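# Pour granules from round-bottom flask into vial

## Task

Transfer the granules out of the round-bottom flask and into the vial. A small remainder left in the flask or funnel is acceptable, but nothing may end up spilt. At the end the flask has to stand upright in its cork ring and the vial upright in its stand. The ring, the stand and the tray must not be moved. If the glass flask drops more than a few centimetres it can break, and that counts as failure.

## Robot and tools

Robot: two UR-type arms, left_arm and right_arm, each with a 140 mm two-finger gripper. Each arm sits on its own carriage on one floor track running along y at x = 0. left_rail carries left_arm and is always the carriage on the +y side; right_rail carries right_arm. The names do not match image sides. Each arm base is at x = 0, y = its carriage position_m, z = 0.04 m, and faces +x.

Scene frame: fixed to the table. The table top is z = 0 and +z is up. +x is the direction the arms face, +y is to their left, y = 0 is mid-track, and the table starts at x = 0.17 m. end_effector_position (m), end_effector_quat_wxyz and velocities are reported in this frame. The position is the point between the closed finger pads. The gripper's fingers point along its own +z and close along its y. Closed fingertips reach about 33 mm past that point, open ones about 9 mm. Closing pushes the tips about 24 mm further out, so leave clearance above surfaces. A camera block sticks out about 9 cm toward the gripper's +x. Printed positions can be off, more so at long reach.

execute_actions(actions, cameras): actions holds a single action, or is empty to just return state and images. cameras lists which images to return: cam_high, cam_flask, cam_tray, cam_vial, cam_left_wrist, cam_right_wrist. An action can contain:
- rows: up to 15 rows, each applied for one 1/30 s step. Each row is one list of 18 numbers in [-1, 1] covering both arms: left_arm shoulder pan, shoulder lift, elbow, wrist 1, wrist 2, wrist 3, then gripper position, force_limit, speed, and then the same nine for right_arm. The joint values are offsets from the Joint targets held when the action began, not from the previous row, so sending the same offset again moves the arm further. Scale: 1.0 = 1.326 rad for pan and lift, 1.989 rad for elbow and the three wrists. Stated ranges: ±6.283 rad, except elbow ±3.142. A request more than 0.010 rad beyond a range is refused; near the end the joint stops there and the result reports "joint sent to its limit".
- Gripper numbers are absolute commands, not offsets. position: +1 is fully open (140 mm), about -0.8 is where the pads touch, -1 closes until blocked. force_limit: -1 ≈ 14 N, 0 ≈ 60 N, +1 ≈ 107 N. speed: -1 ≈ 30 mm/s, 0 ≈ 140, +1 ≈ 250. To leave a gripper unchanged, resend its last three numbers, because 0 is itself a command.
- steps: 1–450, default 15, at least one per row. After the last row the arm keeps heading for that row's target.
- until: ends the action early. It tests left_rail/right_rail fields only, e.g. {"right_rail": {"position_status": ["!=", "moving"]}}, or {"all": {"status": "ended"}} / {"any": {"status": "ended"}}. Numbers need a comparison operator.
- left_rail / right_rail: position_m is an absolute carriage target in metres (left -0.8 to 1.5, right -1.5 to 0.8). Optional speed_m_s is 0.01–1, and acceleration_factor is 0.1–1 (0.75 m/s² times this factor). {"stop": true} brakes the carriage. Rows never move a carriage, but arm targets ride along with it. Wait for arrival before precise arm moves. Keep the carriages at least 0.78 m apart.

Motion limits: joint target speed is at most 1.88 rad/s (pan, lift) and 2.83 rad/s (others). Targets are kept within 0.383 / 0.575 rad of the measured angle and within 100 mm of the gripper's measured position, so large moves need several calls. "joint command not followed" means the clearance check held or changed that arm's targets.

Results include: Joint positions and Joint velocities (per arm: rail m, then six joints in rad); Joint targets; Tool commands; Joint torques (whole drive output, offset and noisy, positive toward increasing angle); Wrist force and Wrist torque along the gripper's own axes, plus the peak-force reading since the last one shown; gripper object_status (0 moving, 1 blocked while opening, 2 blocked while closing, which means gripped, 3 at target or pads met) and position_measured (3 open to 230 closed, non-linear); carriage position_m, position_status (moving, done, contact_stop, time_out, stopped, stopped_with_arm, stopped_for_other_arm, stopped_for_other_carriage) and position_answer (taken/not_taken). Possible warnings: MOTOR HOT, OVER-TEMPERATURE FAULT, TORQUE/FORCE FAULT.

Gripping: close with -1 and confirm object_status 2. To squeeze harder, raise force_limit and switch position between -1 and -0.98. Grip near the fingertips, because the fingers fold and a narrow part held near the palm may slip. Fingers pushed tip-first into a surface fold without much resistance.

Other tools: zoom_image(camera, region [x0,y0,x1,y1], at most 504×504 px) gives a close-up of the latest image. zero_wrist_force(arm) tares that arm's sensor. read_manual(section) returns only licence texts. finished_scene(scene, check) must be called twice: the first call submits your check of each condition, and the second ends the scene for good.

Avoid: dropping or sharply tipping the flask, which is glass and breaks from a fall of a few cm; spilling granules while pouring, so tilt slowly over the vial, possibly through the funnel; moving the cork ring, stand or tray; knocking anything out of the work area; collisions between the arms; hard pushes (a force fault comes near 150 N, torque limits are 287/287/130/46.9/46.9/46.9 N m); high twist or leverage on the gripper; holding the arm stretched out for long, which heats the motors. Finish with the flask upright in its ring and the vial upright in its stand.

Each tool is called after ">>>" as name(argument=value, ...) on one line, values as JSON.

## Session

I'll start by looking at the scene without moving anything.

>>> execute_actions(actions=[])

Scene clock: 0.00 s.
left_arm: end_effector_position=(+0.6290, +1.2544, +0.1760) position_measured=3 object_status=3 end_effector_quat_wxyz=(+0.000, +0.000, +1.000, +0.000) end_effector_velocity=(+0.000, +0.000, +0.000) end_effector_angular_velocity=(+0.000, +0.000, +0.000) | right_arm: end_effector_position=(+0.6290, -0.8684, +0.1760) position_measured=3 object_status=3 end_effector_quat_wxyz=(+0.000, +0.000, +1.000, +0.000) end_effector_velocity=(+0.000, +0.000, -0.001) end_effector_angular_velocity=(+0.000, +0.001, -0.001)
Joint positions: left_arm=[1.254 -0.281 -1.556 2.144 -2.158 -1.571 -0.281] | right_arm=[-0.868 -0.281 -1.556 2.144 -2.158 -1.571 -0.281]
Joint velocities: left_arm=[0 -0.001 0 0 0 0 0] | right_arm=[0 0 0.001 0 0 0 0.001]
Joint torques (N m): no reading
Wrist force (N): no reading
Wrist torque (N m): no reading
Wrist force, peak (N): no reading
Joint targets: left_arm=[1.254 -0.281 -1.556 2.144 -2.158 -1.571 -0.280] | right_arm=[-0.868 -0.280 -1.556 2.144 -2.158 -1.571 -0.280]
Tool commands: left_gripper/position=+1.0 left_gripper/force_limit=+1.0 left_gripper/speed=+1.0 right_gripper/position=+1.0 right_gripper/force_limit=+1.0 right_gripper/speed=+1.0
left_rail: position_m=1.254 position_status=done
right_rail: position_m=-0.868 position_status=done

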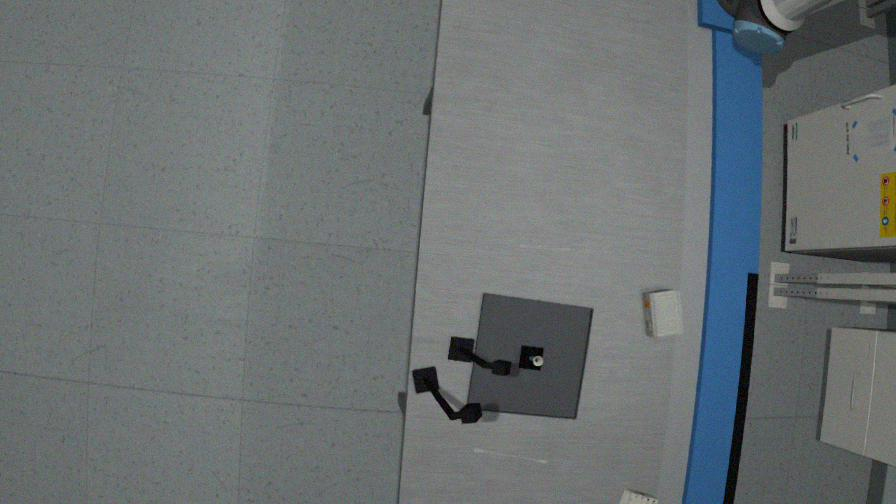

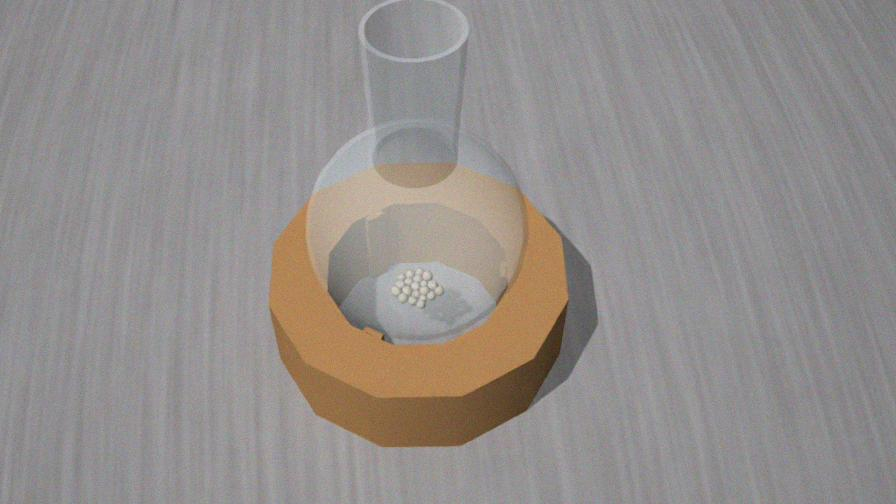

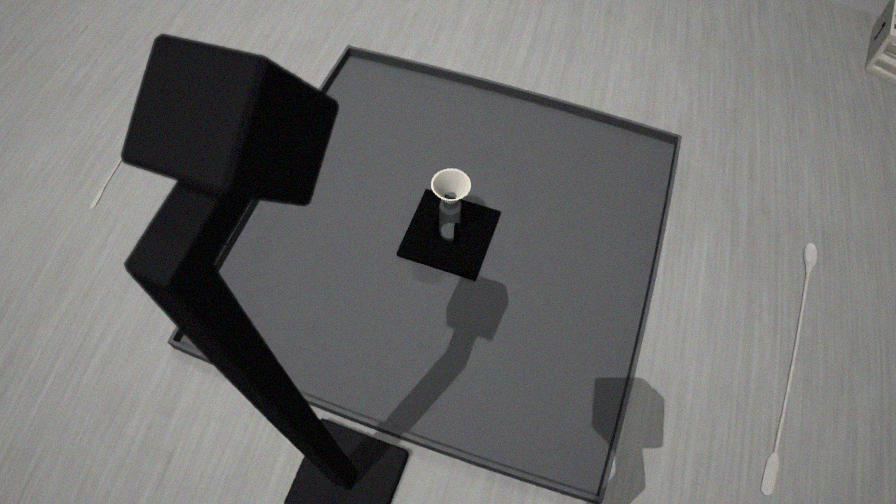

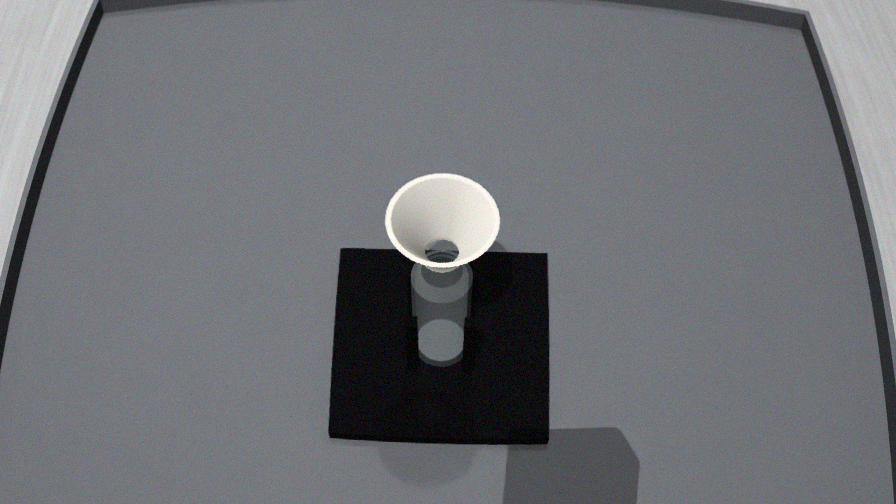

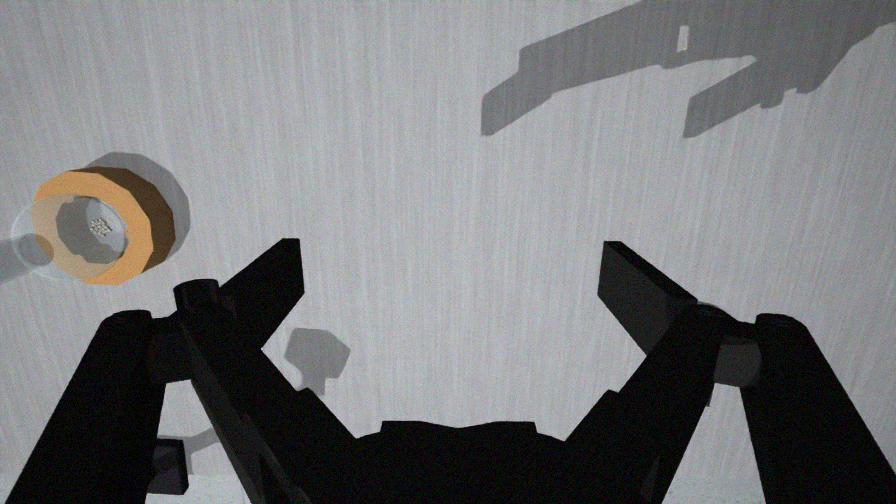

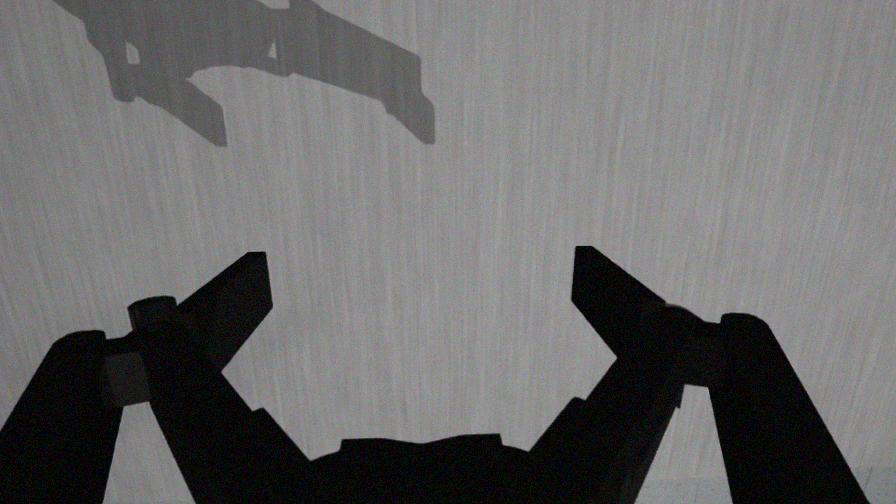

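>>> zoom_image(camera="cam_high", region=[396, 252, 896, 504])

>>> zoom_image(camera="cam_high", region=[396, 280, 646, 440])

>>> zoom_image(camera="cam_flask", region=[220, 0, 620, 460])

>>> zoom_image(camera="cam_vial", region=[300, 140, 600, 460])

>>> zoom_image(camera="cam_tray", region=[340, 120, 560, 320])

>>> zoom_image(camera="cam_left_wrist", region=[0, 100, 300, 340])

Scaled by 1.008 from the camera's 896x504 image, which has a finer 1280x720 frame.

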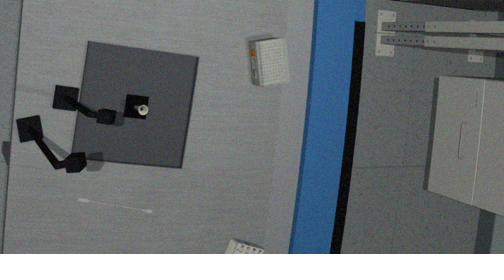

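Scaled by 2.016 from the camera's 896x504 image, which has a finer 1280x720 frame.

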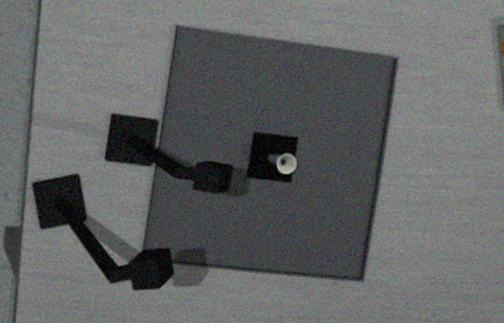

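Scaled by 1.096 from the camera's 896x504 image, which has a finer 1280x720 frame.

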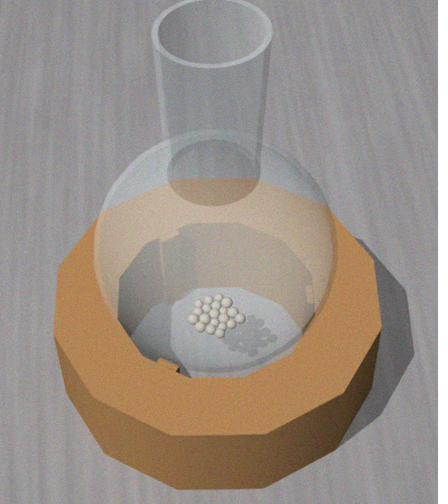

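Scaled by 1.575 from the camera's 896x504 image, which has a finer 1280x720 frame.

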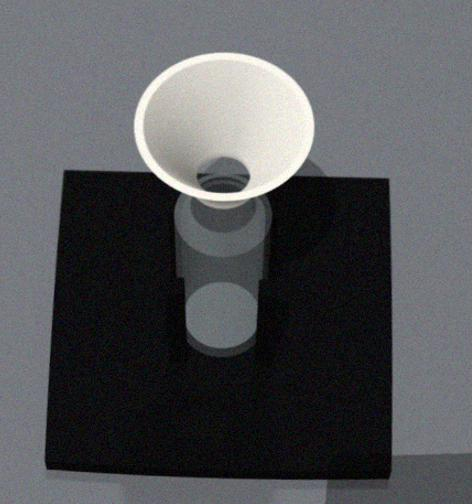

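Scaled by 2.291 from the camera's 896x504 image, which has a finer 1280x720 frame.

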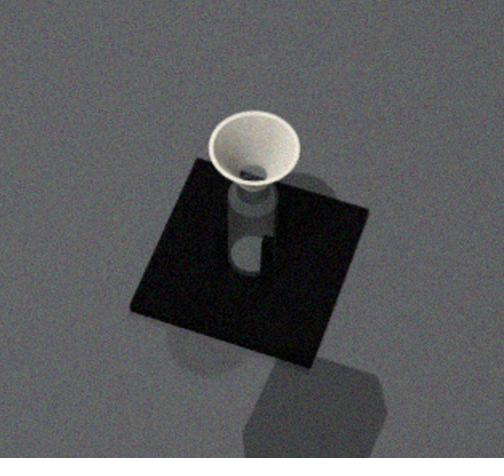

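Scaled by 1.680 from the camera's 896x504 image, which has a finer 1280x720 frame.

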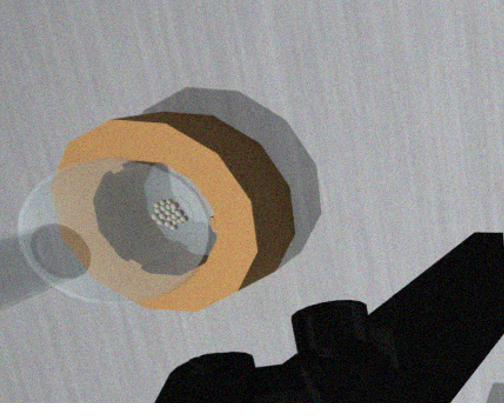

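>>> execute_actions(actions=[{"rows":[[0.0003,0.0006,-0.0001,0.0008,-0.0011,0.0002,0.1,0,0,0,0,0,0,0,0,1,1,1],[0.0020,0.0042,-0.0007,0.0055,-0.0076,0.0014,0.1,0,0,0,0,0,0,0,0,1,1,1],[0.0061,0.0127,-0.0021,0.0165,-0.0229,0.0041,0.1,0,0,0,0,0,0,0,0,1,1,1],[0.0129,0.0266,-0.0044,0.0347,-0.0481,0.0086,0.1,0,0,0,0,0,0,0,0,1,1,1],[0.0222,0.0459,-0.0075,0.0598,-0.0829,0.0148,0.1,0,0,0,0,0,0,0,0,1,1,1],[0.0336,0.0694,-0.0114,0.0904,-0.1253,0.0223,0.1,0,0,0,0,0,0,0,0,1,1,1],[0.0464,0.0957,-0.0157,0.1247,-0.1728,0.0308,0.1,0,0,0,0,0,0,0,0,1,1,1],[0.0596,0.1229,-0.0202,0.1602,-0.2220,0.0396,0.1,0,0,0,0,0,0,0,0,1,1,1],[0.0723,0.1492,-0.0245,0.1945,-0.2695,0.0481,0.1,0,0,0,0,0,0,0,0,1,1,1],[0.0837,0.1727,-0.0284,0.2251,-0.3119,0.0556,0.1,0,0,0,0,0,0,0,0,1,1,1],[0.0930,0.1920,-0.0316,0.2502,-0.3467,0.0618,0.1,0,0,0,0,0,0,0,0,1,1,1],[0.0998,0.2059,-0.0339,0.2684,-0.3719,0.0663,0.1,0,0,0,0,0,0,0,0,1,1,1],[0.1039,0.2144,-0.0353,0.2794,-0.3872,0.0690,0.1,0,0,0,0,0,0,0,0,1,1,1],[0.1057,0.2180,-0.0359,0.2841,-0.3937,0.0702,0.1,0,0,0,0,0,0,0,0,1,1,1],[0.1060,0.2186,-0.0360,0.2849,-0.3948,0.0704,0.1,0,0,0,0,0,0,0,0,1,1,1]],"steps":16}], cameras=["cam_left_wrist"])

Scene clock: 410.53 s.
left_arm: end_effector_position=(+0.4799, +1.1196, +0.1379) position_measured=117 object_status=3 end_effector_quat_wxyz=(-0.399, -0.146, +0.854, -0.300) end_effector_velocity=(+0.000, -0.001, +0.000) end_effector_angular_velocity=(-0.003, +0.003, +0.003) | right_arm: end_effector_position=(+0.6290, -0.8684, +0.1760) position_measured=3 object_status=3 end_effector_quat_wxyz=(+0.000, +0.000, +1.000, +0.000) end_effector_velocity=(+0.000, +0.000, -0.001) end_effector_angular_velocity=(+0.002, +0.001, +0.000)
Joint positions: left_arm=[1.254 -0.14 -1.267 2.072 -1.592 -2.355 -0.141] | right_arm=[-0.868 -0.281 -1.556 2.144 -2.158 -1.571 -0.281]
Joint velocities: left_arm=[0 0.001 0.001 0 0.003 -0.004 0.001] | right_arm=[0 0 0.002 0 0 0.001 0]
Joint torques (N m): left_arm=[12.24 -48.5 -43.63 1.03 -4.46 3.22] | right_arm=[1.76 -44.51 -40.76 -4.84 -0.08 0.68]
Wrist force (N): left_arm=[-1.5 -1.3 0.4] | right_arm=[-0.2 0.2 0.7]
Wrist torque (N m): left_arm=[-0.18 0.25 0.05] | right_arm=[0.03 0.05 0.01]
Wrist force, peak (N): left_arm=[-2.2 0.4 4.2] | right_arm=[-0.2 0.4 0.9]
Joint targets: left_arm=[1.254 -0.140 -1.267 2.072 -1.592 -2.356 -0.140] | right_arm=[-0.868 -0.280 -1.556 2.144 -2.158 -1.571 -0.280]
left_rail: position_m=1.254 position_status=done
right_rail: position_m=-0.868 position_status=done
Images, in order (width x height): cam_left_wrist 896x504.

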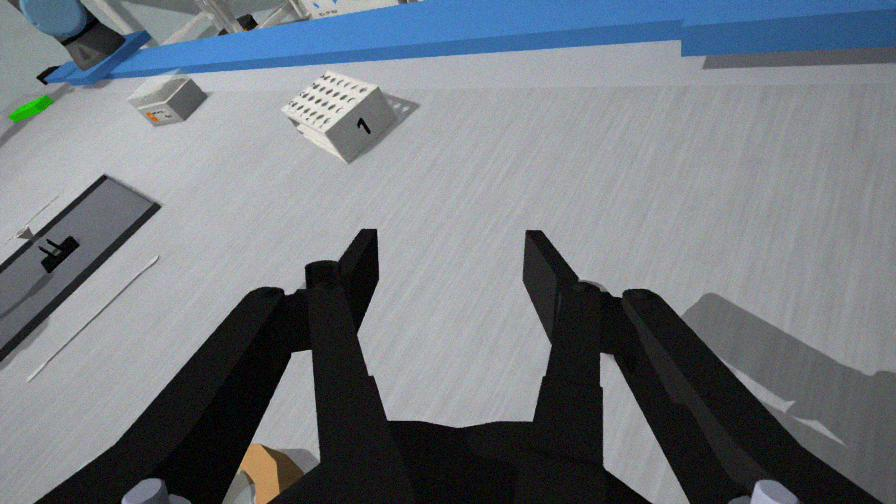

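>>> execute_actions(actions=[{"rows":[[0.0003,0.0006,-0.0001,0.0008,-0.0011,0.0002,0.1,0,0,0,0,0,0,0,0,1,1,1],[0.0020,0.0042,-0.0007,0.0055,-0.0076,0.0014,0.1,0,0,0,0,0,0,0,0,1,1,1],[0.0061,0.0127,-0.0021,0.0165,-0.0229,0.0041,0.1,0,0,0,0,0,0,0,0,1,1,1],[0.0129,0.0266,-0.0044,0.0347,-0.0481,0.0086,0.1,0,0,0,0,0,0,0,0,1,1,1],[0.0222,0.0459,-0.0075,0.0598,-0.0829,0.0148,0.1,0,0,0,0,0,0,0,0,1,1,1],[0.0336,0.0694,-0.0114,0.0904,-0.1253,0.0223,0.1,0,0,0,0,0,0,0,0,1,1,1],[0.0464,0.0957,-0.0157,0.1247,-0.1728,0.0308,0.1,0,0,0,0,0,0,0,0,1,1,1],[0.0596,0.1229,-0.0202,0.1602,-0.2220,0.0396,0.1,0,0,0,0,0,0,0,0,1,1,1],[0.0723,0.1492,-0.0245,0.1945,-0.2695,0.0481,0.1,0,0,0,0,0,0,0,0,1,1,1],[0.0837,0.1727,-0.0284,0.2251,-0.3119,0.0556,0.1,0,0,0,0,0,0,0,0,1,1,1],[0.0930,0.1920,-0.0316,0.2502,-0.3467,0.0618,0.1,0,0,0,0,0,0,0,0,1,1,1],[0.0996,0.2063,-0.0337,0.2686,-0.3721,0.0663,0.1,0,0,0,0,0,0,0,0,1,1,1],[0.1036,0.2150,-0.0350,0.2797,-0.3874,0.0690,0.1,0,0,0,0,0,0,0,0,1,1,1],[0.1053,0.2186,-0.0356,0.2844,-0.3939,0.0702,0.1,0,0,0,0,0,0,0,0,1,1,1],[0.1056,0.2192,-0.0357,0.2852,-0.3950,0.0704,0.1,0,0,0,0,0,0,0,0,1,1,1]],"steps":16}], cameras=["cam_left_wrist", "cam_flask", "cam_high"])

Scene clock: 427.83 s.
left_arm: end_effector_position=(+0.4809, +1.1142, +0.1404) position_measured=117 object_status=3 end_effector_quat_wxyz=(-0.413, -0.161, +0.839, -0.316) end_effector_velocity=(+0.000, +0.000, +0.000) end_effector_angular_velocity=(+0.000, -0.001, -0.002) | right_arm: end_effector_position=(+0.6290, -0.8684, +0.1760) position_measured=3 object_status=3 end_effector_quat_wxyz=(+0.000, +0.000, +1.000, +0.000) end_effector_velocity=(+0.000, +0.000, +0.000) end_effector_angular_velocity=(+0.000, +0.001, +0.000)
Joint positions: left_arm=[1.254 -0.131 -1.25 2.068 -1.562 -2.396 -0.132] | right_arm=[-0.868 -0.281 -1.556 2.144 -2.158 -1.571 -0.281]
Joint velocities: left_arm=[0 -0.001 0 0 -0.001 0.001 0.001] | right_arm=[0 0 0.001 0 0 -0.001 0]
Joint torques (N m): left_arm=[-12.07 -76.78 -20.21 -3.27 -2.1 -2.46] | right_arm=[-1.29 -42.86 -40.44 -4.16 0.06 0.4]
Wrist force (N): left_arm=[-1.5 -1.1 0.4] | right_arm=[0.0 0.2 0.7]
Wrist torque (N m): left_arm=[-0.14 0.25 0.03] | right_arm=[0.05 0.00 0.00]
Wrist force, peak (N): left_arm=[-7.9 4.1 6.4] | right_arm=[0.0 0.2 1.0]
Joint targets: left_arm=[1.254 -0.131 -1.250 2.068 -1.562 -2.396 -0.132] | right_arm=[-0.868 -0.280 -1.556 2.144 -2.158 -1.571 -0.280]
left_rail: position_m=1.254 position_status=done
right_rail: position_m=-0.868 position_status=done
joint command not followed: on one or more control steps a check withheld the commanded joint targets of the left arm, and it was not sent them on those steps.
cause: the commanded joint targets, or the way to them, would bring two parts of the arm too close to each other (its gripper and another part of the arm, with joints 5 (wrist 1) to 7 (wrist 3) between them).
Images, in order (width x height): cam_high 896x504, cam_flask 896x504, cam_left_wrist 896x504.

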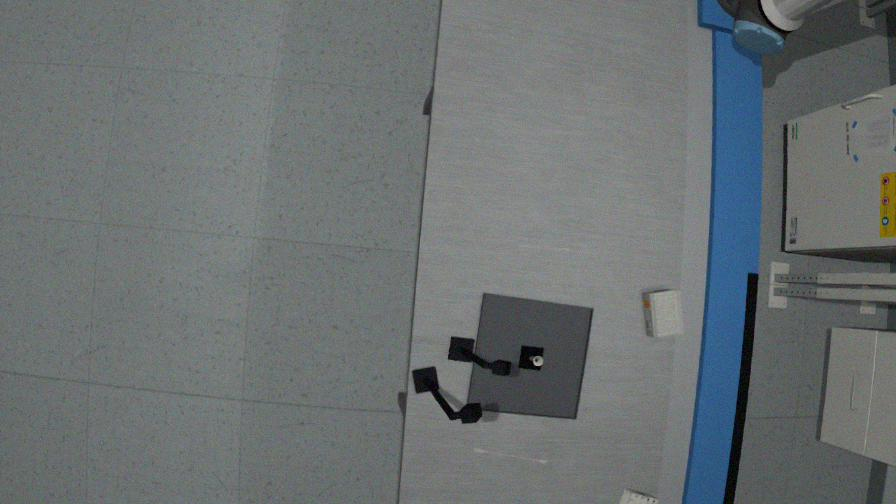

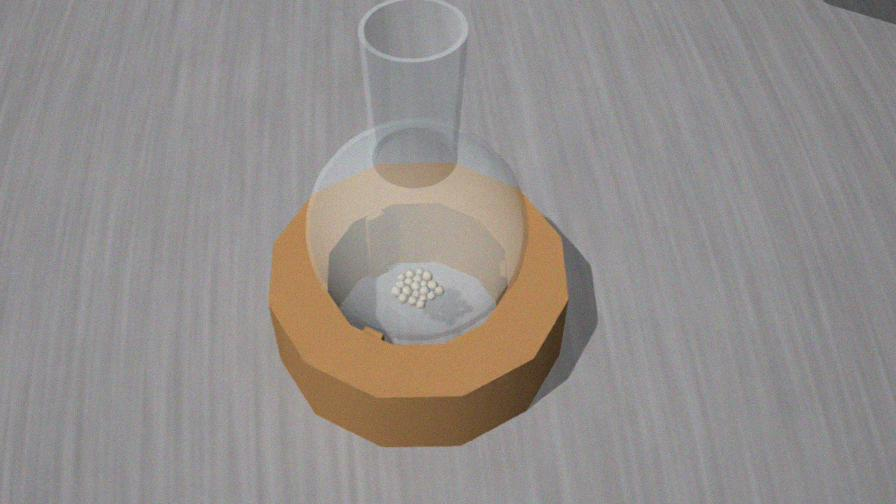

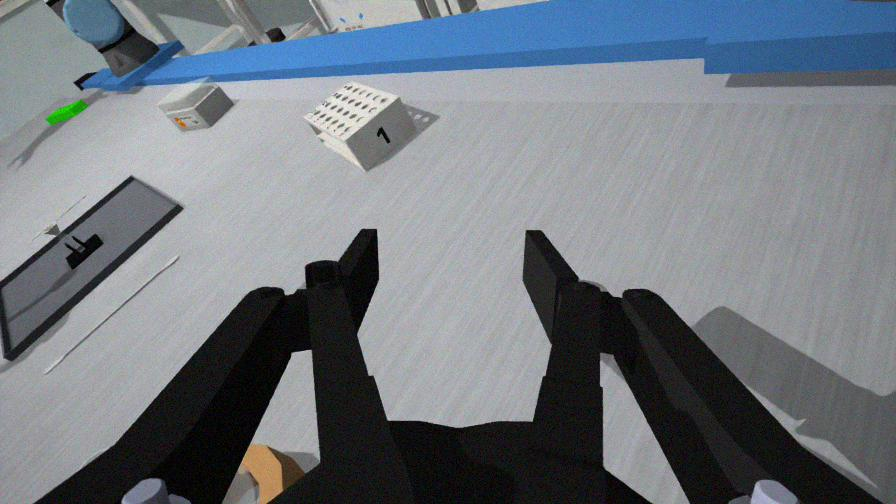

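>>> zoom_image(camera="cam_left_wrist", region=[0, 60, 260, 380])

Scaled by 1.575 from the camera's 896x504 image, which has a finer 1280x720 frame.

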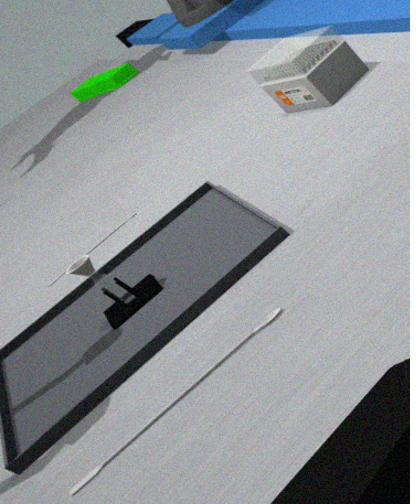

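>>> execute_actions(actions=[{"rows":[[0.0001,0,0,0.0005,0.0015,0.0001,0.1,0,0,0,0,0,0,0,0,1,1,1],[0.0006,0,0,0.0022,0.0059,0.0004,0.1,0,0,0,0,0,0,0,0,1,1,1],[0.0013,0,0,0.0049,0.0132,0.0009,0.1,0,0,0,0,0,0,0,0,1,1,1],[0.0023,0,0,0.0088,0.0235,0.0016,0.1,0,0,0,0,0,0,0,0,1,1,1],[0.0036,0,0,0.0137,0.0367,0.0024,0.1,0,0,0,0,0,0,0,0,1,1,1],[0.0052,0,0,0.0198,0.0528,0.0035,0.1,0,0,0,0,0,0,0,0,1,1,1],[0.0071,0,0,0.0269,0.0719,0.0048,0.1,0,0,0,0,0,0,0,0,1,1,1],[0.0093,0,0,0.0351,0.0939,0.0062,0.1,0,0,0,0,0,0,0,0,1,1,1],[0.0117,0,0,0.0444,0.1188,0.0079,0.1,0,0,0,0,0,0,0,0,1,1,1],[0.0145,0,0,0.0549,0.1467,0.0097,0.1,0,0,0,0,0,0,0,0,1,1,1],[0.0175,0,0,0.0664,0.1775,0.0118,0.1,0,0,0,0,0,0,0,0,1,1,1],[0.0209,0,0,0.0790,0.2112,0.0140,0.1,0,0,0,0,0,0,0,0,1,1,1],[0.0245,0,0,0.0927,0.2479,0.0165,0.1,0,0,0,0,0,0,0,0,1,1,1],[0.0284,0,0,0.1075,0.2875,0.0191,0.1,0,0,0,0,0,0,0,0,1,1,1],[0.0988,0,0,0.3741,1.0,0.0664,0.1,0,0,0,0,0,0,0,0,1,1,1]],"steps":32}], cameras=["cam_left_wrist"])

Scene clock: 739.93 s.
left_arm: end_effector_position=(+0.2775, +1.5108, +0.2260) position_measured=117 object_status=3 end_effector_quat_wxyz=(+0.655, -0.087, -0.743, -0.111) end_effector_velocity=(+0.000, +0.001, +0.000) end_effector_angular_velocity=(-0.001, +0.001, -0.003) | right_arm: end_effector_position=(+0.6290, -0.8684, +0.1760) position_measured=3 object_status=3 end_effector_quat_wxyz=(+0.000, +0.000, +1.000, +0.000) end_effector_velocity=(+0.000, +0.000, +0.001) end_effector_angular_velocity=(-0.001, -0.001, +0.001)
Joint positions: left_arm=[1.254 -0.021 -1.25 2.068 -0.94 -1.309 -0.02] | right_arm=[-0.868 -0.281 -1.556 2.144 -2.158 -1.571 -0.281]
Joint velocities: left_arm=[0 0 0 0 0.001 0.003 0.001] | right_arm=[0 0 -0.001 0 0 -0.001 0]
Joint torques (N m): left_arm=[13.28 -71.91 -27.95 4.44 3.49 3.26] | right_arm=[0.35 -42.58 -41.18 -4.35 0.35 0.47]
Wrist force (N): left_arm=[-0.9 -0.4 0.6] | right_arm=[0.1 0.2 0.6]
Wrist torque (N m): left_arm=[0.14 0.13 -0.06] | right_arm=[0.04 -0.02 0.00]
Wrist force, peak (N): left_arm=[-3.5 -2.1 0.4] | right_arm=[0.3 0.6 1.0]
Joint targets: left_arm=[1.254 -0.021 -1.250 2.068 -0.940 -1.309 -0.020] | right_arm=[-0.868 -0.280 -1.556 2.144 -2.158 -1.571 -0.280]
left_rail: position_m=1.254 position_status=done
right_rail: position_m=-0.868 position_status=done
Images, in order (width x height): cam_left_wrist 896x504.

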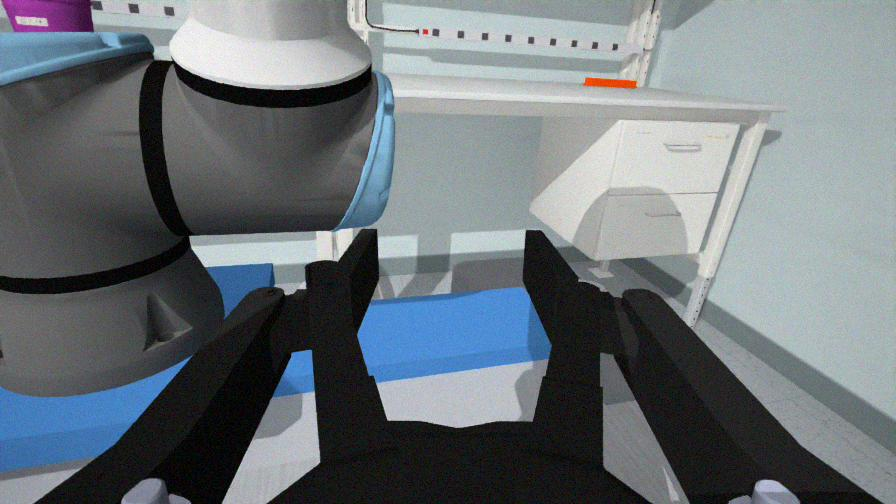

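>>> execute_actions(actions=[{"rows":[[0,0,0,0.0001,0.0009,0,0.1,0,0,0,0,0,0,0,0,1,1,1],[0.0001,0,0,0.0002,0.0036,0,0.1,0,0,0,0,0,0,0,0,1,1,1],[0.0001,0,0,0.0005,0.0080,0.0001,0.1,0,0,0,0,0,0,0,0,1,1,1],[0.0002,0,0,0.0009,0.0142,0.0001,0.1,0,0,0,0,0,0,0,0,1,1,1],[0.0004,0,0,0.0014,0.0222,0.0002,0.1,0,0,0,0,0,0,0,0,1,1,1],[0.0005,0,0,0.0020,0.0320,0.0003,0.1,0,0,0,0,0,0,0,0,1,1,1],[0.0007,0,0,0.0027,0.0436,0.0004,0.1,0,0,0,0,0,0,0,0,1,1,1],[0.0009,0,0,0.0035,0.0569,0.0006,0.1,0,0,0,0,0,0,0,0,1,1,1],[0.0011,0,0,0.0044,0.0720,0.0007,0.1,0,0,0,0,0,0,0,0,1,1,1],[0.0014,0,0,0.0054,0.0889,0.0009,0.1,0,0,0,0,0,0,0,0,1,1,1],[0.0017,0,0,0.0066,0.1076,0.0011,0.1,0,0,0,0,0,0,0,0,1,1,1],[0.0020,0,0,0.0078,0.1280,0.0013,0.1,0,0,0,0,0,0,0,0,1,1,1],[0.0024,0,0,0.0092,0.1502,0.0015,0.1,0,0,0,0,0,0,0,0,1,1,1],[0.0028,0,0,0.0107,0.1742,0.0018,0.1,0,0,0,0,0,0,0,0,1,1,1],[0.0158,0,0,0.0613,1.0,0.0101,0.1,0,0,0,0,0,0,0,0,1,1,1]],"steps":60}], cameras=[])

Scene clock: 763.13 s.
left_arm: end_effector_position=(+0.7980, +1.6937, +0.2653) position_measured=117 object_status=3 end_effector_quat_wxyz=(-0.305, +0.638, +0.305, +0.638) end_effector_velocity=(+0.000, +0.000, +0.000) end_effector_angular_velocity=(+0.001, +0.001, -0.001) | right_arm: end_effector_position=(+0.6290, -0.8684, +0.1760) position_measured=3 object_status=3 end_effector_quat_wxyz=(+0.000, +0.000, +1.000, +0.000) end_effector_velocity=(+0.001, +0.000, +0.001) end_effector_angular_velocity=(-0.001, -0.003, +0.000)
Joint positions: left_arm=[1.254 0 -1.25 2.068 -0.818 0.679 0] | right_arm=[-0.868 -0.281 -1.556 2.144 -2.158 -1.571 -0.281]
Joint velocities: left_arm=[0 0 0 0 0 0.001 0.001] | right_arm=[0 0 -0.001 -0.001 -0.001 -0.001 0]
Joint torques (N m): left_arm=[12.13 -70.31 -38.62 0.05 3.01 3.33] | right_arm=[2.05 -43.33 -41.34 -4.54 0.16 0.85]
Wrist force (N): left_arm=[-0.8 -0.4 1.0] | right_arm=[0.0 0.3 0.5]
Wrist torque (N m): left_arm=[0.15 0.09 -0.06] | right_arm=[0.07 0.01 0.01]
Wrist force, peak (N): left_arm=[-2.3 -2.8 -0.6] | right_arm=[0.1 0.4 0.8]
Joint targets: left_arm=[1.254 0.000 -1.250 2.068 -0.818 0.680 0.000] | right_arm=[-0.868 -0.280 -1.556 2.144 -2.158 -1.571 -0.280]
left_rail: position_m=1.254 position_status=done
right_rail: position_m=-0.868 position_status=done
No camera images: "cameras" was empty.

>>> execute_actions(actions=[{"rows":[[0,-0.0002,0.0002,-0.0001,0.0003,0,0.1,0,0,0,0,0,0,0,0,1,1,1],[0,-0.0015,0.0014,-0.0004,0.0023,0,0.1,0,0,0,0,0,0,0,0,1,1,1],[0,-0.0047,0.0044,-0.0012,0.0072,0,0.1,0,0,0,0,0,0,0,0,1,1,1],[0,-0.0104,0.0097,-0.0027,0.0159,0,0.1,0,0,0,0,0,0,0,0,1,1,1],[0,-0.0189,0.0176,-0.0050,0.0289,0,0.1,0,0,0,0,0,0,0,0,1,1,1],[0,-0.0303,0.0282,-0.0080,0.0464,0,0.1,0,0,0,0,0,0,0,0,1,1,1],[0,-0.0446,0.0415,-0.0118,0.0682,0,0.1,0,0,0,0,0,0,0,0,1,1,1],[0,-0.0615,0.0572,-0.0162,0.0940,0,0.1,0,0,0,0,0,0,0,0,1,1,1],[0,-0.0806,0.0750,-0.0213,0.1233,0,0.1,0,0,0,0,0,0,0,0,1,1,1],[0,-0.1015,0.0944,-0.0268,0.1552,0,0.1,0,0,0,0,0,0,0,0,1,1,1],[0,-0.1236,0.1150,-0.0326,0.1891,0,0.1,0,0,0,0,0,0,0,0,1,1,1],[0,-0.1464,0.1363,-0.0387,0.2240,0,0.1,0,0,0,0,0,0,0,0,1,1,1],[0,-0.1692,0.1575,-0.0447,0.2588,0,0.1,0,0,0,0,0,0,0,0,1,1,1],[0,-0.1913,0.1781,-0.0505,0.2927,0,0.1,0,0,0,0,0,0,0,0,1,1,1],[0,-0.2928,0.2725,-0.0773,0.4479,0,0.1,0,0,0,0,0,0,0,0,1,1,1]],"left_rail":{"position_m":0.79},"steps":90,"until":{"any":{"status":"ended"}}}], cameras=["cam_left_wrist","cam_flask","cam_high"])

Scene clock: 802.73 s.
left_arm: end_effector_position=(+0.6217, +0.9645, +0.2403) position_measured=117 object_status=3 end_effector_quat_wxyz=(+0.000, +0.707, +0.000, +0.707) end_effector_velocity=(+0.000, -0.002, +0.000) end_effector_angular_velocity=(-0.001, +0.000, -0.001) | right_arm: end_effector_position=(+0.6290, -0.8684, +0.1760) position_measured=3 object_status=3 end_effector_quat_wxyz=(+0.000, +0.000, +1.000, +0.000) end_effector_velocity=(+0.000, +0.000, +0.000) end_effector_angular_velocity=(+0.001, +0.001, +0.000)
Joint positions: left_arm=[0.79 0 -1.638 2.61 -0.972 1.57 0] | right_arm=[-0.868 -0.281 -1.556 2.144 -2.158 -1.571 -0.281]
Joint velocities: left_arm=[-0.001 0 0 0 0 0 -0.001] | right_arm=[0 0 0 0 0.001 0 0]
Joint torques (N m): left_arm=[-11.53 -36.61 -15.05 -5.16 2.76 3.43] | right_arm=[1.94 -44.88 -39.74 -4.06 0.72 0.35]
Wrist force (N): left_arm=[-1.1 -0.2 0.9] | right_arm=[-0.1 0.2 0.5]
Wrist torque (N m): left_arm=[0.19 0.14 -0.08] | right_arm=[0.04 0.02 0.00]
Wrist force, peak (N): left_arm=[-1.1 -1.1 4.7] | right_arm=[-0.4 0.3 0.8]
Joint targets: left_arm=[0.790 0.000 -1.638 2.610 -0.972 1.570 0.000] | right_arm=[-0.868 -0.280 -1.556 2.144 -2.158 -1.571 -0.280]
left_rail: position_m=0.790 position_status=done
right_rail: position_m=-0.868 position_status=done
Images, in order (width x height): cam_high 896x504, cam_flask 896x504, cam_left_wrist 896x504.

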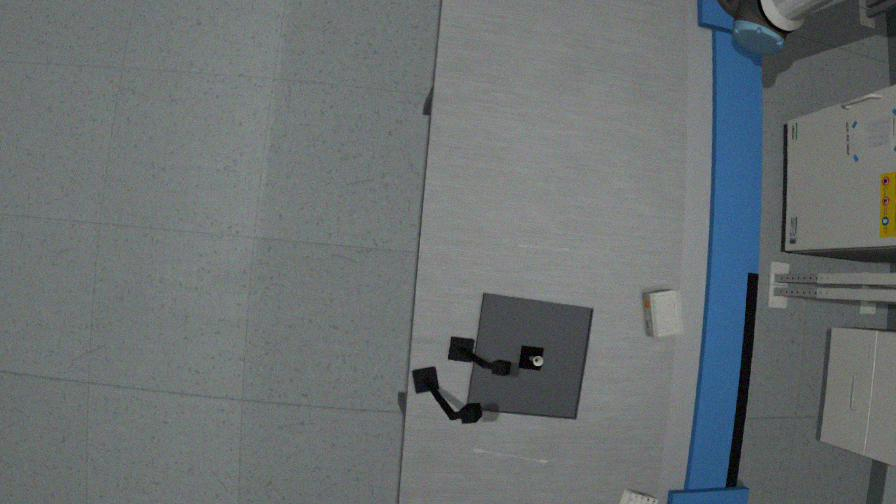

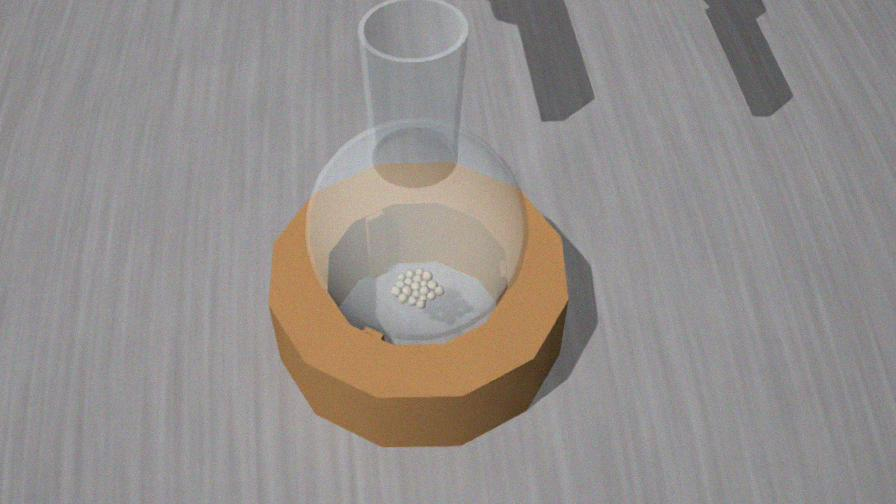

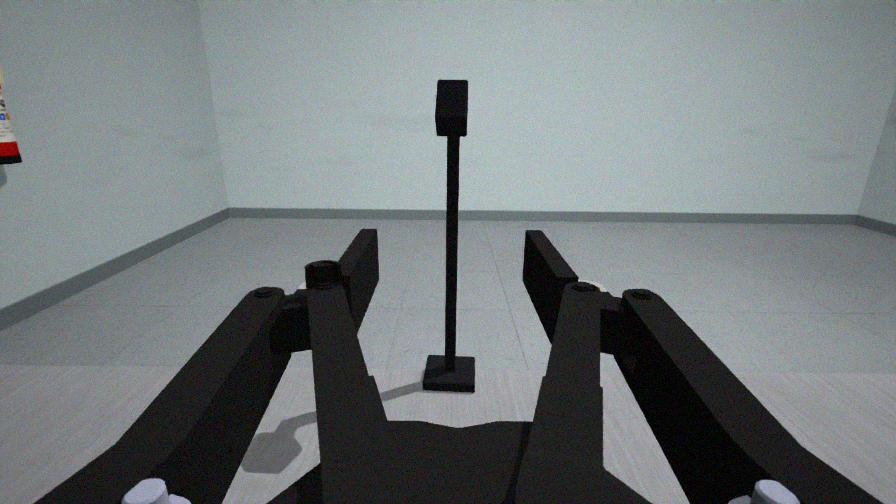

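>>> zoom_image(camera="cam_left_wrist", region=[330, 300, 570, 440])

>>> zoom_image(camera="cam_high", region=[640, 0, 800, 100])

>>> zoom_image(camera="cam_high", region=[600, 404, 800, 504])

Scaled by 2.100 from the camera's 896x504 image, which has a finer 1280x720 frame.

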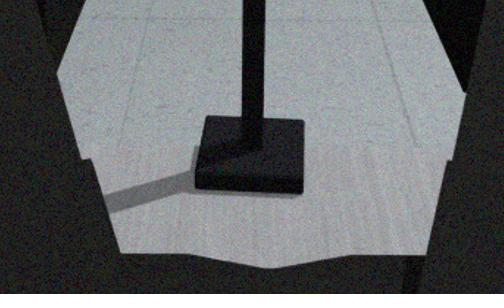

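Scaled by 3.150 from the camera's 896x504 image, which has a finer 1280x720 frame.

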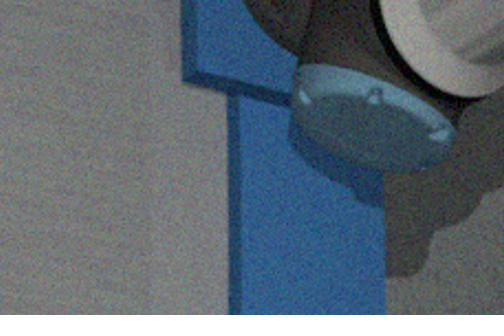

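Scaled by 2.520 from the camera's 896x504 image, which has a finer 1280x720 frame.

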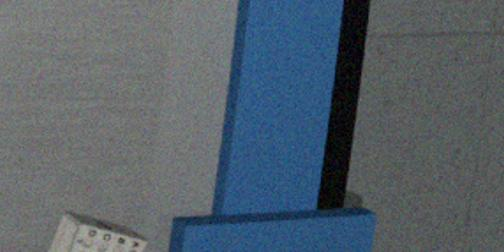

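I'll fetch the current state and camera views to continue.

>>> execute_actions(actions=[], cameras=["cam_flask", "cam_left_wrist", "cam_high"])

Scene clock: 901.53 s.
left_arm: end_effector_position=(+0.6217, +0.9644, +0.2403) position_measured=117 object_status=3 end_effector_quat_wxyz=(+0.000, +0.707, +0.000, +0.707) end_effector_velocity=(+0.001, +0.000, +0.001) end_effector_angular_velocity=(-0.002, -0.001, +0.000) | right_arm: end_effector_position=(+0.6290, -0.8684, +0.1760) position_measured=3 object_status=3 end_effector_quat_wxyz=(+0.000, +0.000, +1.000, +0.000) end_effector_velocity=(-0.001, +0.000, -0.001) end_effector_angular_velocity=(+0.001, +0.002, +0.000)
Joint positions: left_arm=[0.79 0 -1.638 2.61 -0.972 1.57 0] | right_arm=[-0.868 -0.281 -1.556 2.144 -2.158 -1.571 -0.281]
Joint velocities: left_arm=[0 0.001 0 -0.001 0 0 -0.002] | right_arm=[0 0 0.001 0.001 0.001 0.001 0]
Joint torques (N m): left_arm=[-11.19 -36.62 -22.34 -3.97 2.63 3.15] | right_arm=[1 -46.33 -40.78 -4.27 0.11 0.96]
Wrist force (N): left_arm=[-1.2 -0.3 0.8] | right_arm=[-0.3 0.3 0.5]
Wrist torque (N m): left_arm=[0.15 0.13 -0.08] | right_arm=[0.06 0.07 0.00]
Wrist force, peak (N): left_arm=[-1.5 -0.4 0.9] | right_arm=[-0.1 0.8 0.6]
Joint targets: left_arm=[0.790 0.000 -1.638 2.610 -0.972 1.570 0.000] | right_arm=[-0.868 -0.280 -1.556 2.144 -2.158 -1.571 -0.280]
Tool commands: left_gripper/position=+0.1 left_gripper/force_limit=+0.0 left_gripper/speed=+0.0 right_gripper/position=+1.0 right_gripper/force_limit=+1.0 right_gripper/speed=+1.0
left_rail: position_m=0.790 position_status=done
right_rail: position_m=-0.868 position_status=done
Images, in order (width x height): cam_high 896x504, cam_flask 896x504, cam_left_wrist 896x504.

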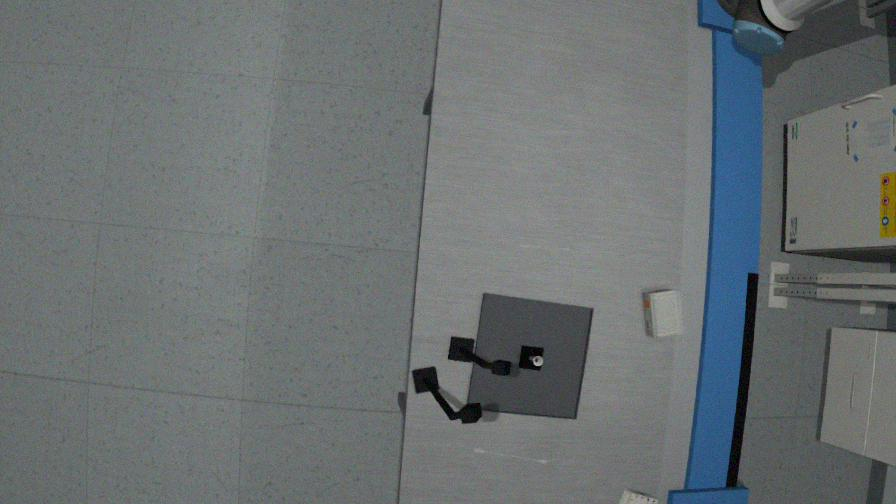

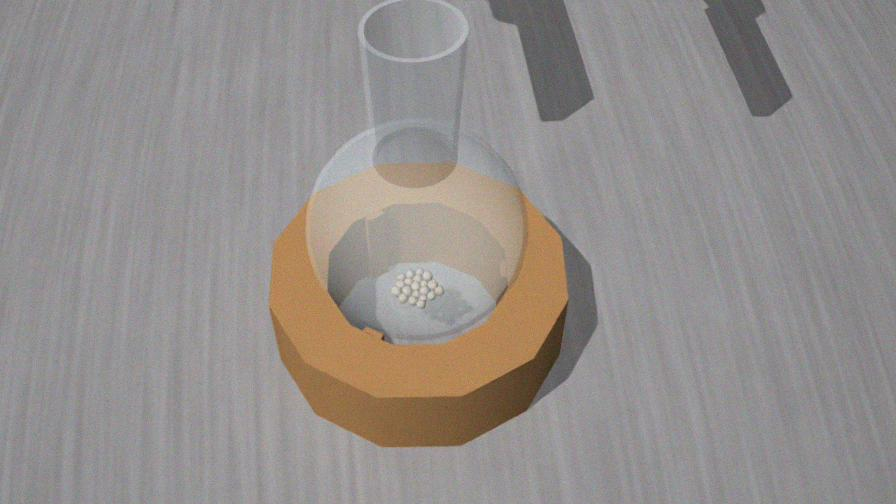

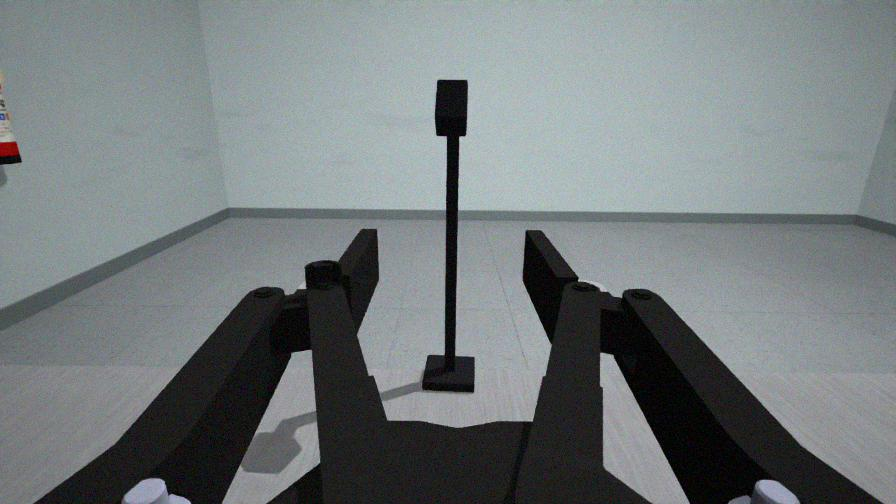

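>>> zoom_image(camera="cam_flask", region=[240, 0, 640, 225])

>>> zoom_image(camera="cam_flask", region=[240, 180, 640, 460])

Scaled by 1.260 from the camera's 896x504 image, which has a finer 1280x720 frame.

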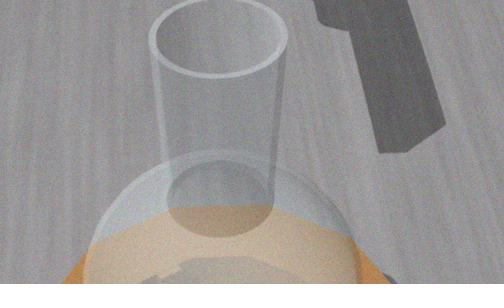

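Scaled by 1.260 from the camera's 896x504 image, which has a finer 1280x720 frame.

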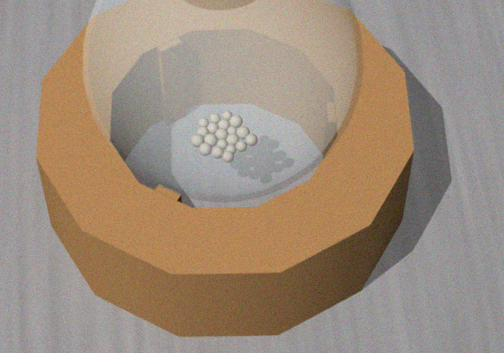

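>>> execute_actions(actions=[{"rows": [[0,-0.00035,0.00017,0.00007,0,0,0.1,0,0,0,0,0,0,0,0,1,1,1],[0,-0.00248,0.00118,0.00047,0,0,0.1,0,0,0,0,0,0,0,0,1,1,1],[0,-0.00748,0.00357,0.00141,0,0,0.1,0,0,0,0,0,0,0,0,1,1,1],[0,-0.01574,0.00752,0.00298,0,0,0.1,0,0,0,0,0,0,0,0,1,1,1],[0,-0.0271,0.01294,0.00513,0,0,0.1,0,0,0,0,0,0,0,0,1,1,1],[0,-0.04099,0.01957,0.00775,0,0,0.1,0,0,0,0,0,0,0,0,1,1,1],[0,-0.05652,0.02699,0.01069,0,0,0.1,0,0,0,0,0,0,0,0,1,1,1],[0,-0.07261,0.03467,0.01374,0,0,0.1,0,0,0,0,0,0,0,0,1,1,1],[0,-0.08814,0.04209,0.01668,0,0,0.1,0,0,0,0,0,0,0,0,1,1,1],[0,-0.10203,0.04872,0.0193,0,0,0.1,0,0,0,0,0,0,0,0,1,1,1],[0,-0.11339,0.05414,0.02145,0,0,0.1,0,0,0,0,0,0,0,0,1,1,1],[0,-0.12165,0.05809,0.02302,0,0,0.1,0,0,0,0,0,0,0,0,1,1,1],[0,-0.12665,0.06048,0.02396,0,0,0.1,0,0,0,0,0,0,0,0,1,1,1],[0,-0.12878,0.06149,0.02436,0,0,0.1,0,0,0,0,0,0,0,0,1,1,1],[0,-0.12913,0.06166,0.02443,0,0,0.1,0,0,0,0,0,0,0,0,1,1,1]], "steps": 18}], cameras=["cam_left_wrist", "cam_flask"])

Scene clock: 983.03 s.
left_arm: end_effector_position=(+0.5409, +0.9644, +0.2406) position_measured=117 object_status=3 end_effector_quat_wxyz=(+0.000, +0.707, +0.000, +0.707) end_effector_velocity=(-0.001, +0.001, +0.000) end_effector_angular_velocity=(+0.001, +0.000, +0.001) | right_arm: end_effector_position=(+0.6290, -0.8684, +0.1760) position_measured=3 object_status=3 end_effector_quat_wxyz=(+0.000, +0.000, +1.000, +0.000) end_effector_velocity=(-0.001, -0.001, +0.000) end_effector_angular_velocity=(+0.000, +0.002, -0.001)
Joint positions: left_arm=[0.79 0 -1.809 2.732 -0.923 1.57 0] | right_arm=[-0.868 -0.281 -1.556 2.144 -2.158 -1.571 -0.281]
Joint velocities: left_arm=[0 0.001 -0.003 0.002 0.001 0 0.001] | right_arm=[0 -0.001 0 0 0.001 -0.001 0]
Joint torques (N m): left_arm=[-7.44 -24.62 -17.95 -1.33 2.16 2.96] | right_arm=[6.18 -43.42 -40.22 -4.37 0.08 1.21]
Wrist force (N): left_arm=[-1.1 -0.9 0.7] | right_arm=[0.0 0.2 0.6]
Wrist torque (N m): left_arm=[0.00 0.10 -0.05] | right_arm=[0.05 0.01 0.01]
Wrist force, peak (N): left_arm=[-1.4 -0.3 3.0] | right_arm=[-0.3 0.2 1.0]
Joint targets: left_arm=[0.790 0.000 -1.809 2.732 -0.923 1.570 0.000] | right_arm=[-0.868 -0.280 -1.556 2.144 -2.158 -1.571 -0.280]
left_rail: position_m=0.790 position_status=done
right_rail: position_m=-0.868 position_status=done
Images, in order (width x height): cam_flask 896x504, cam_left_wrist 896x504.

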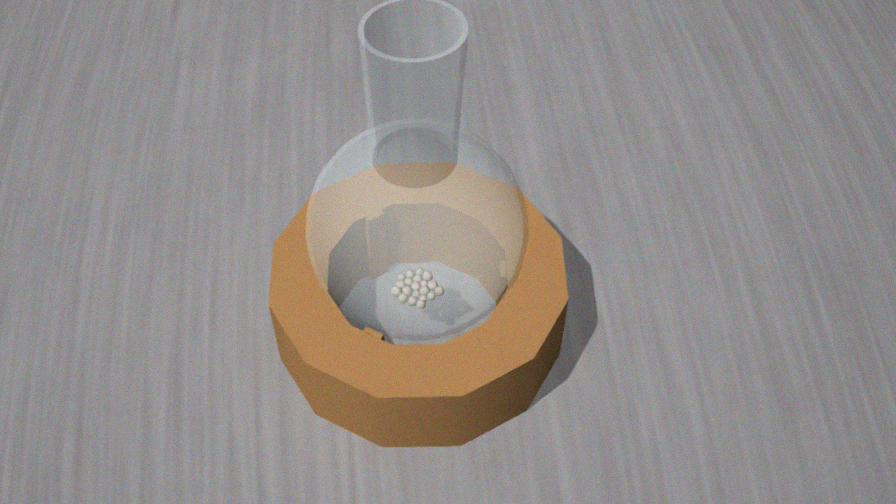

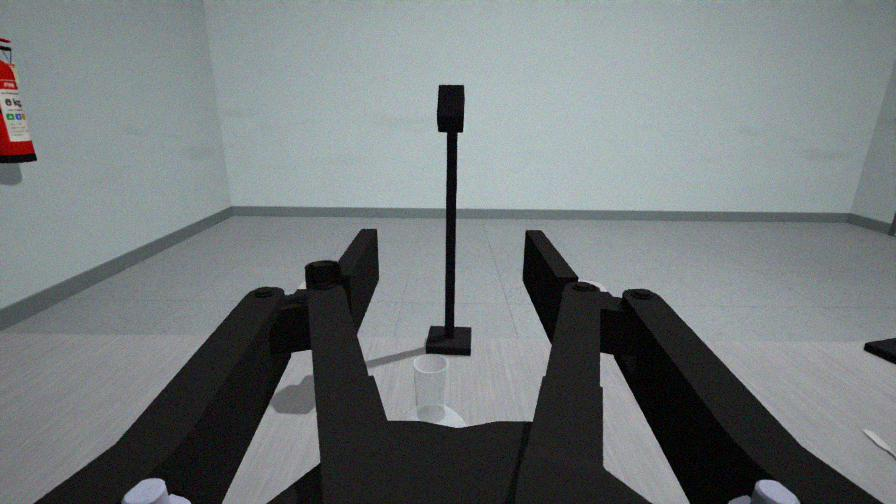

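>>> zoom_image(camera="cam_left_wrist", region=[380, 320, 540, 440])

>>> zoom_image(camera="cam_left_wrist", region=[300, 60, 600, 380])

Scaled by 3.150 from the camera's 896x504 image, which has a finer 1280x720 frame.

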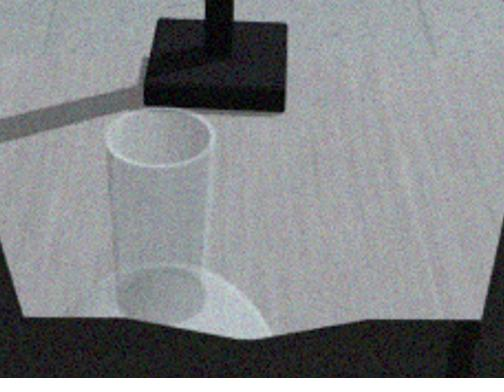

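Scaled by 1.575 from the camera's 896x504 image, which has a finer 1280x720 frame.

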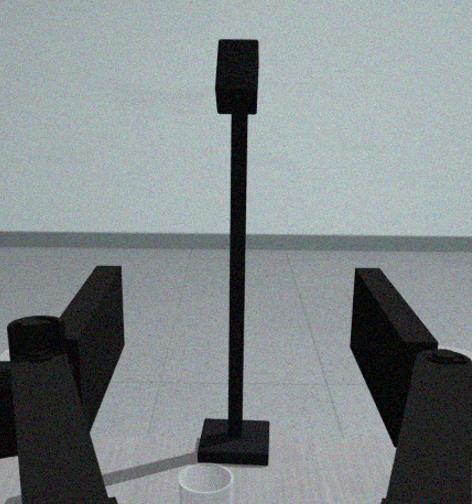

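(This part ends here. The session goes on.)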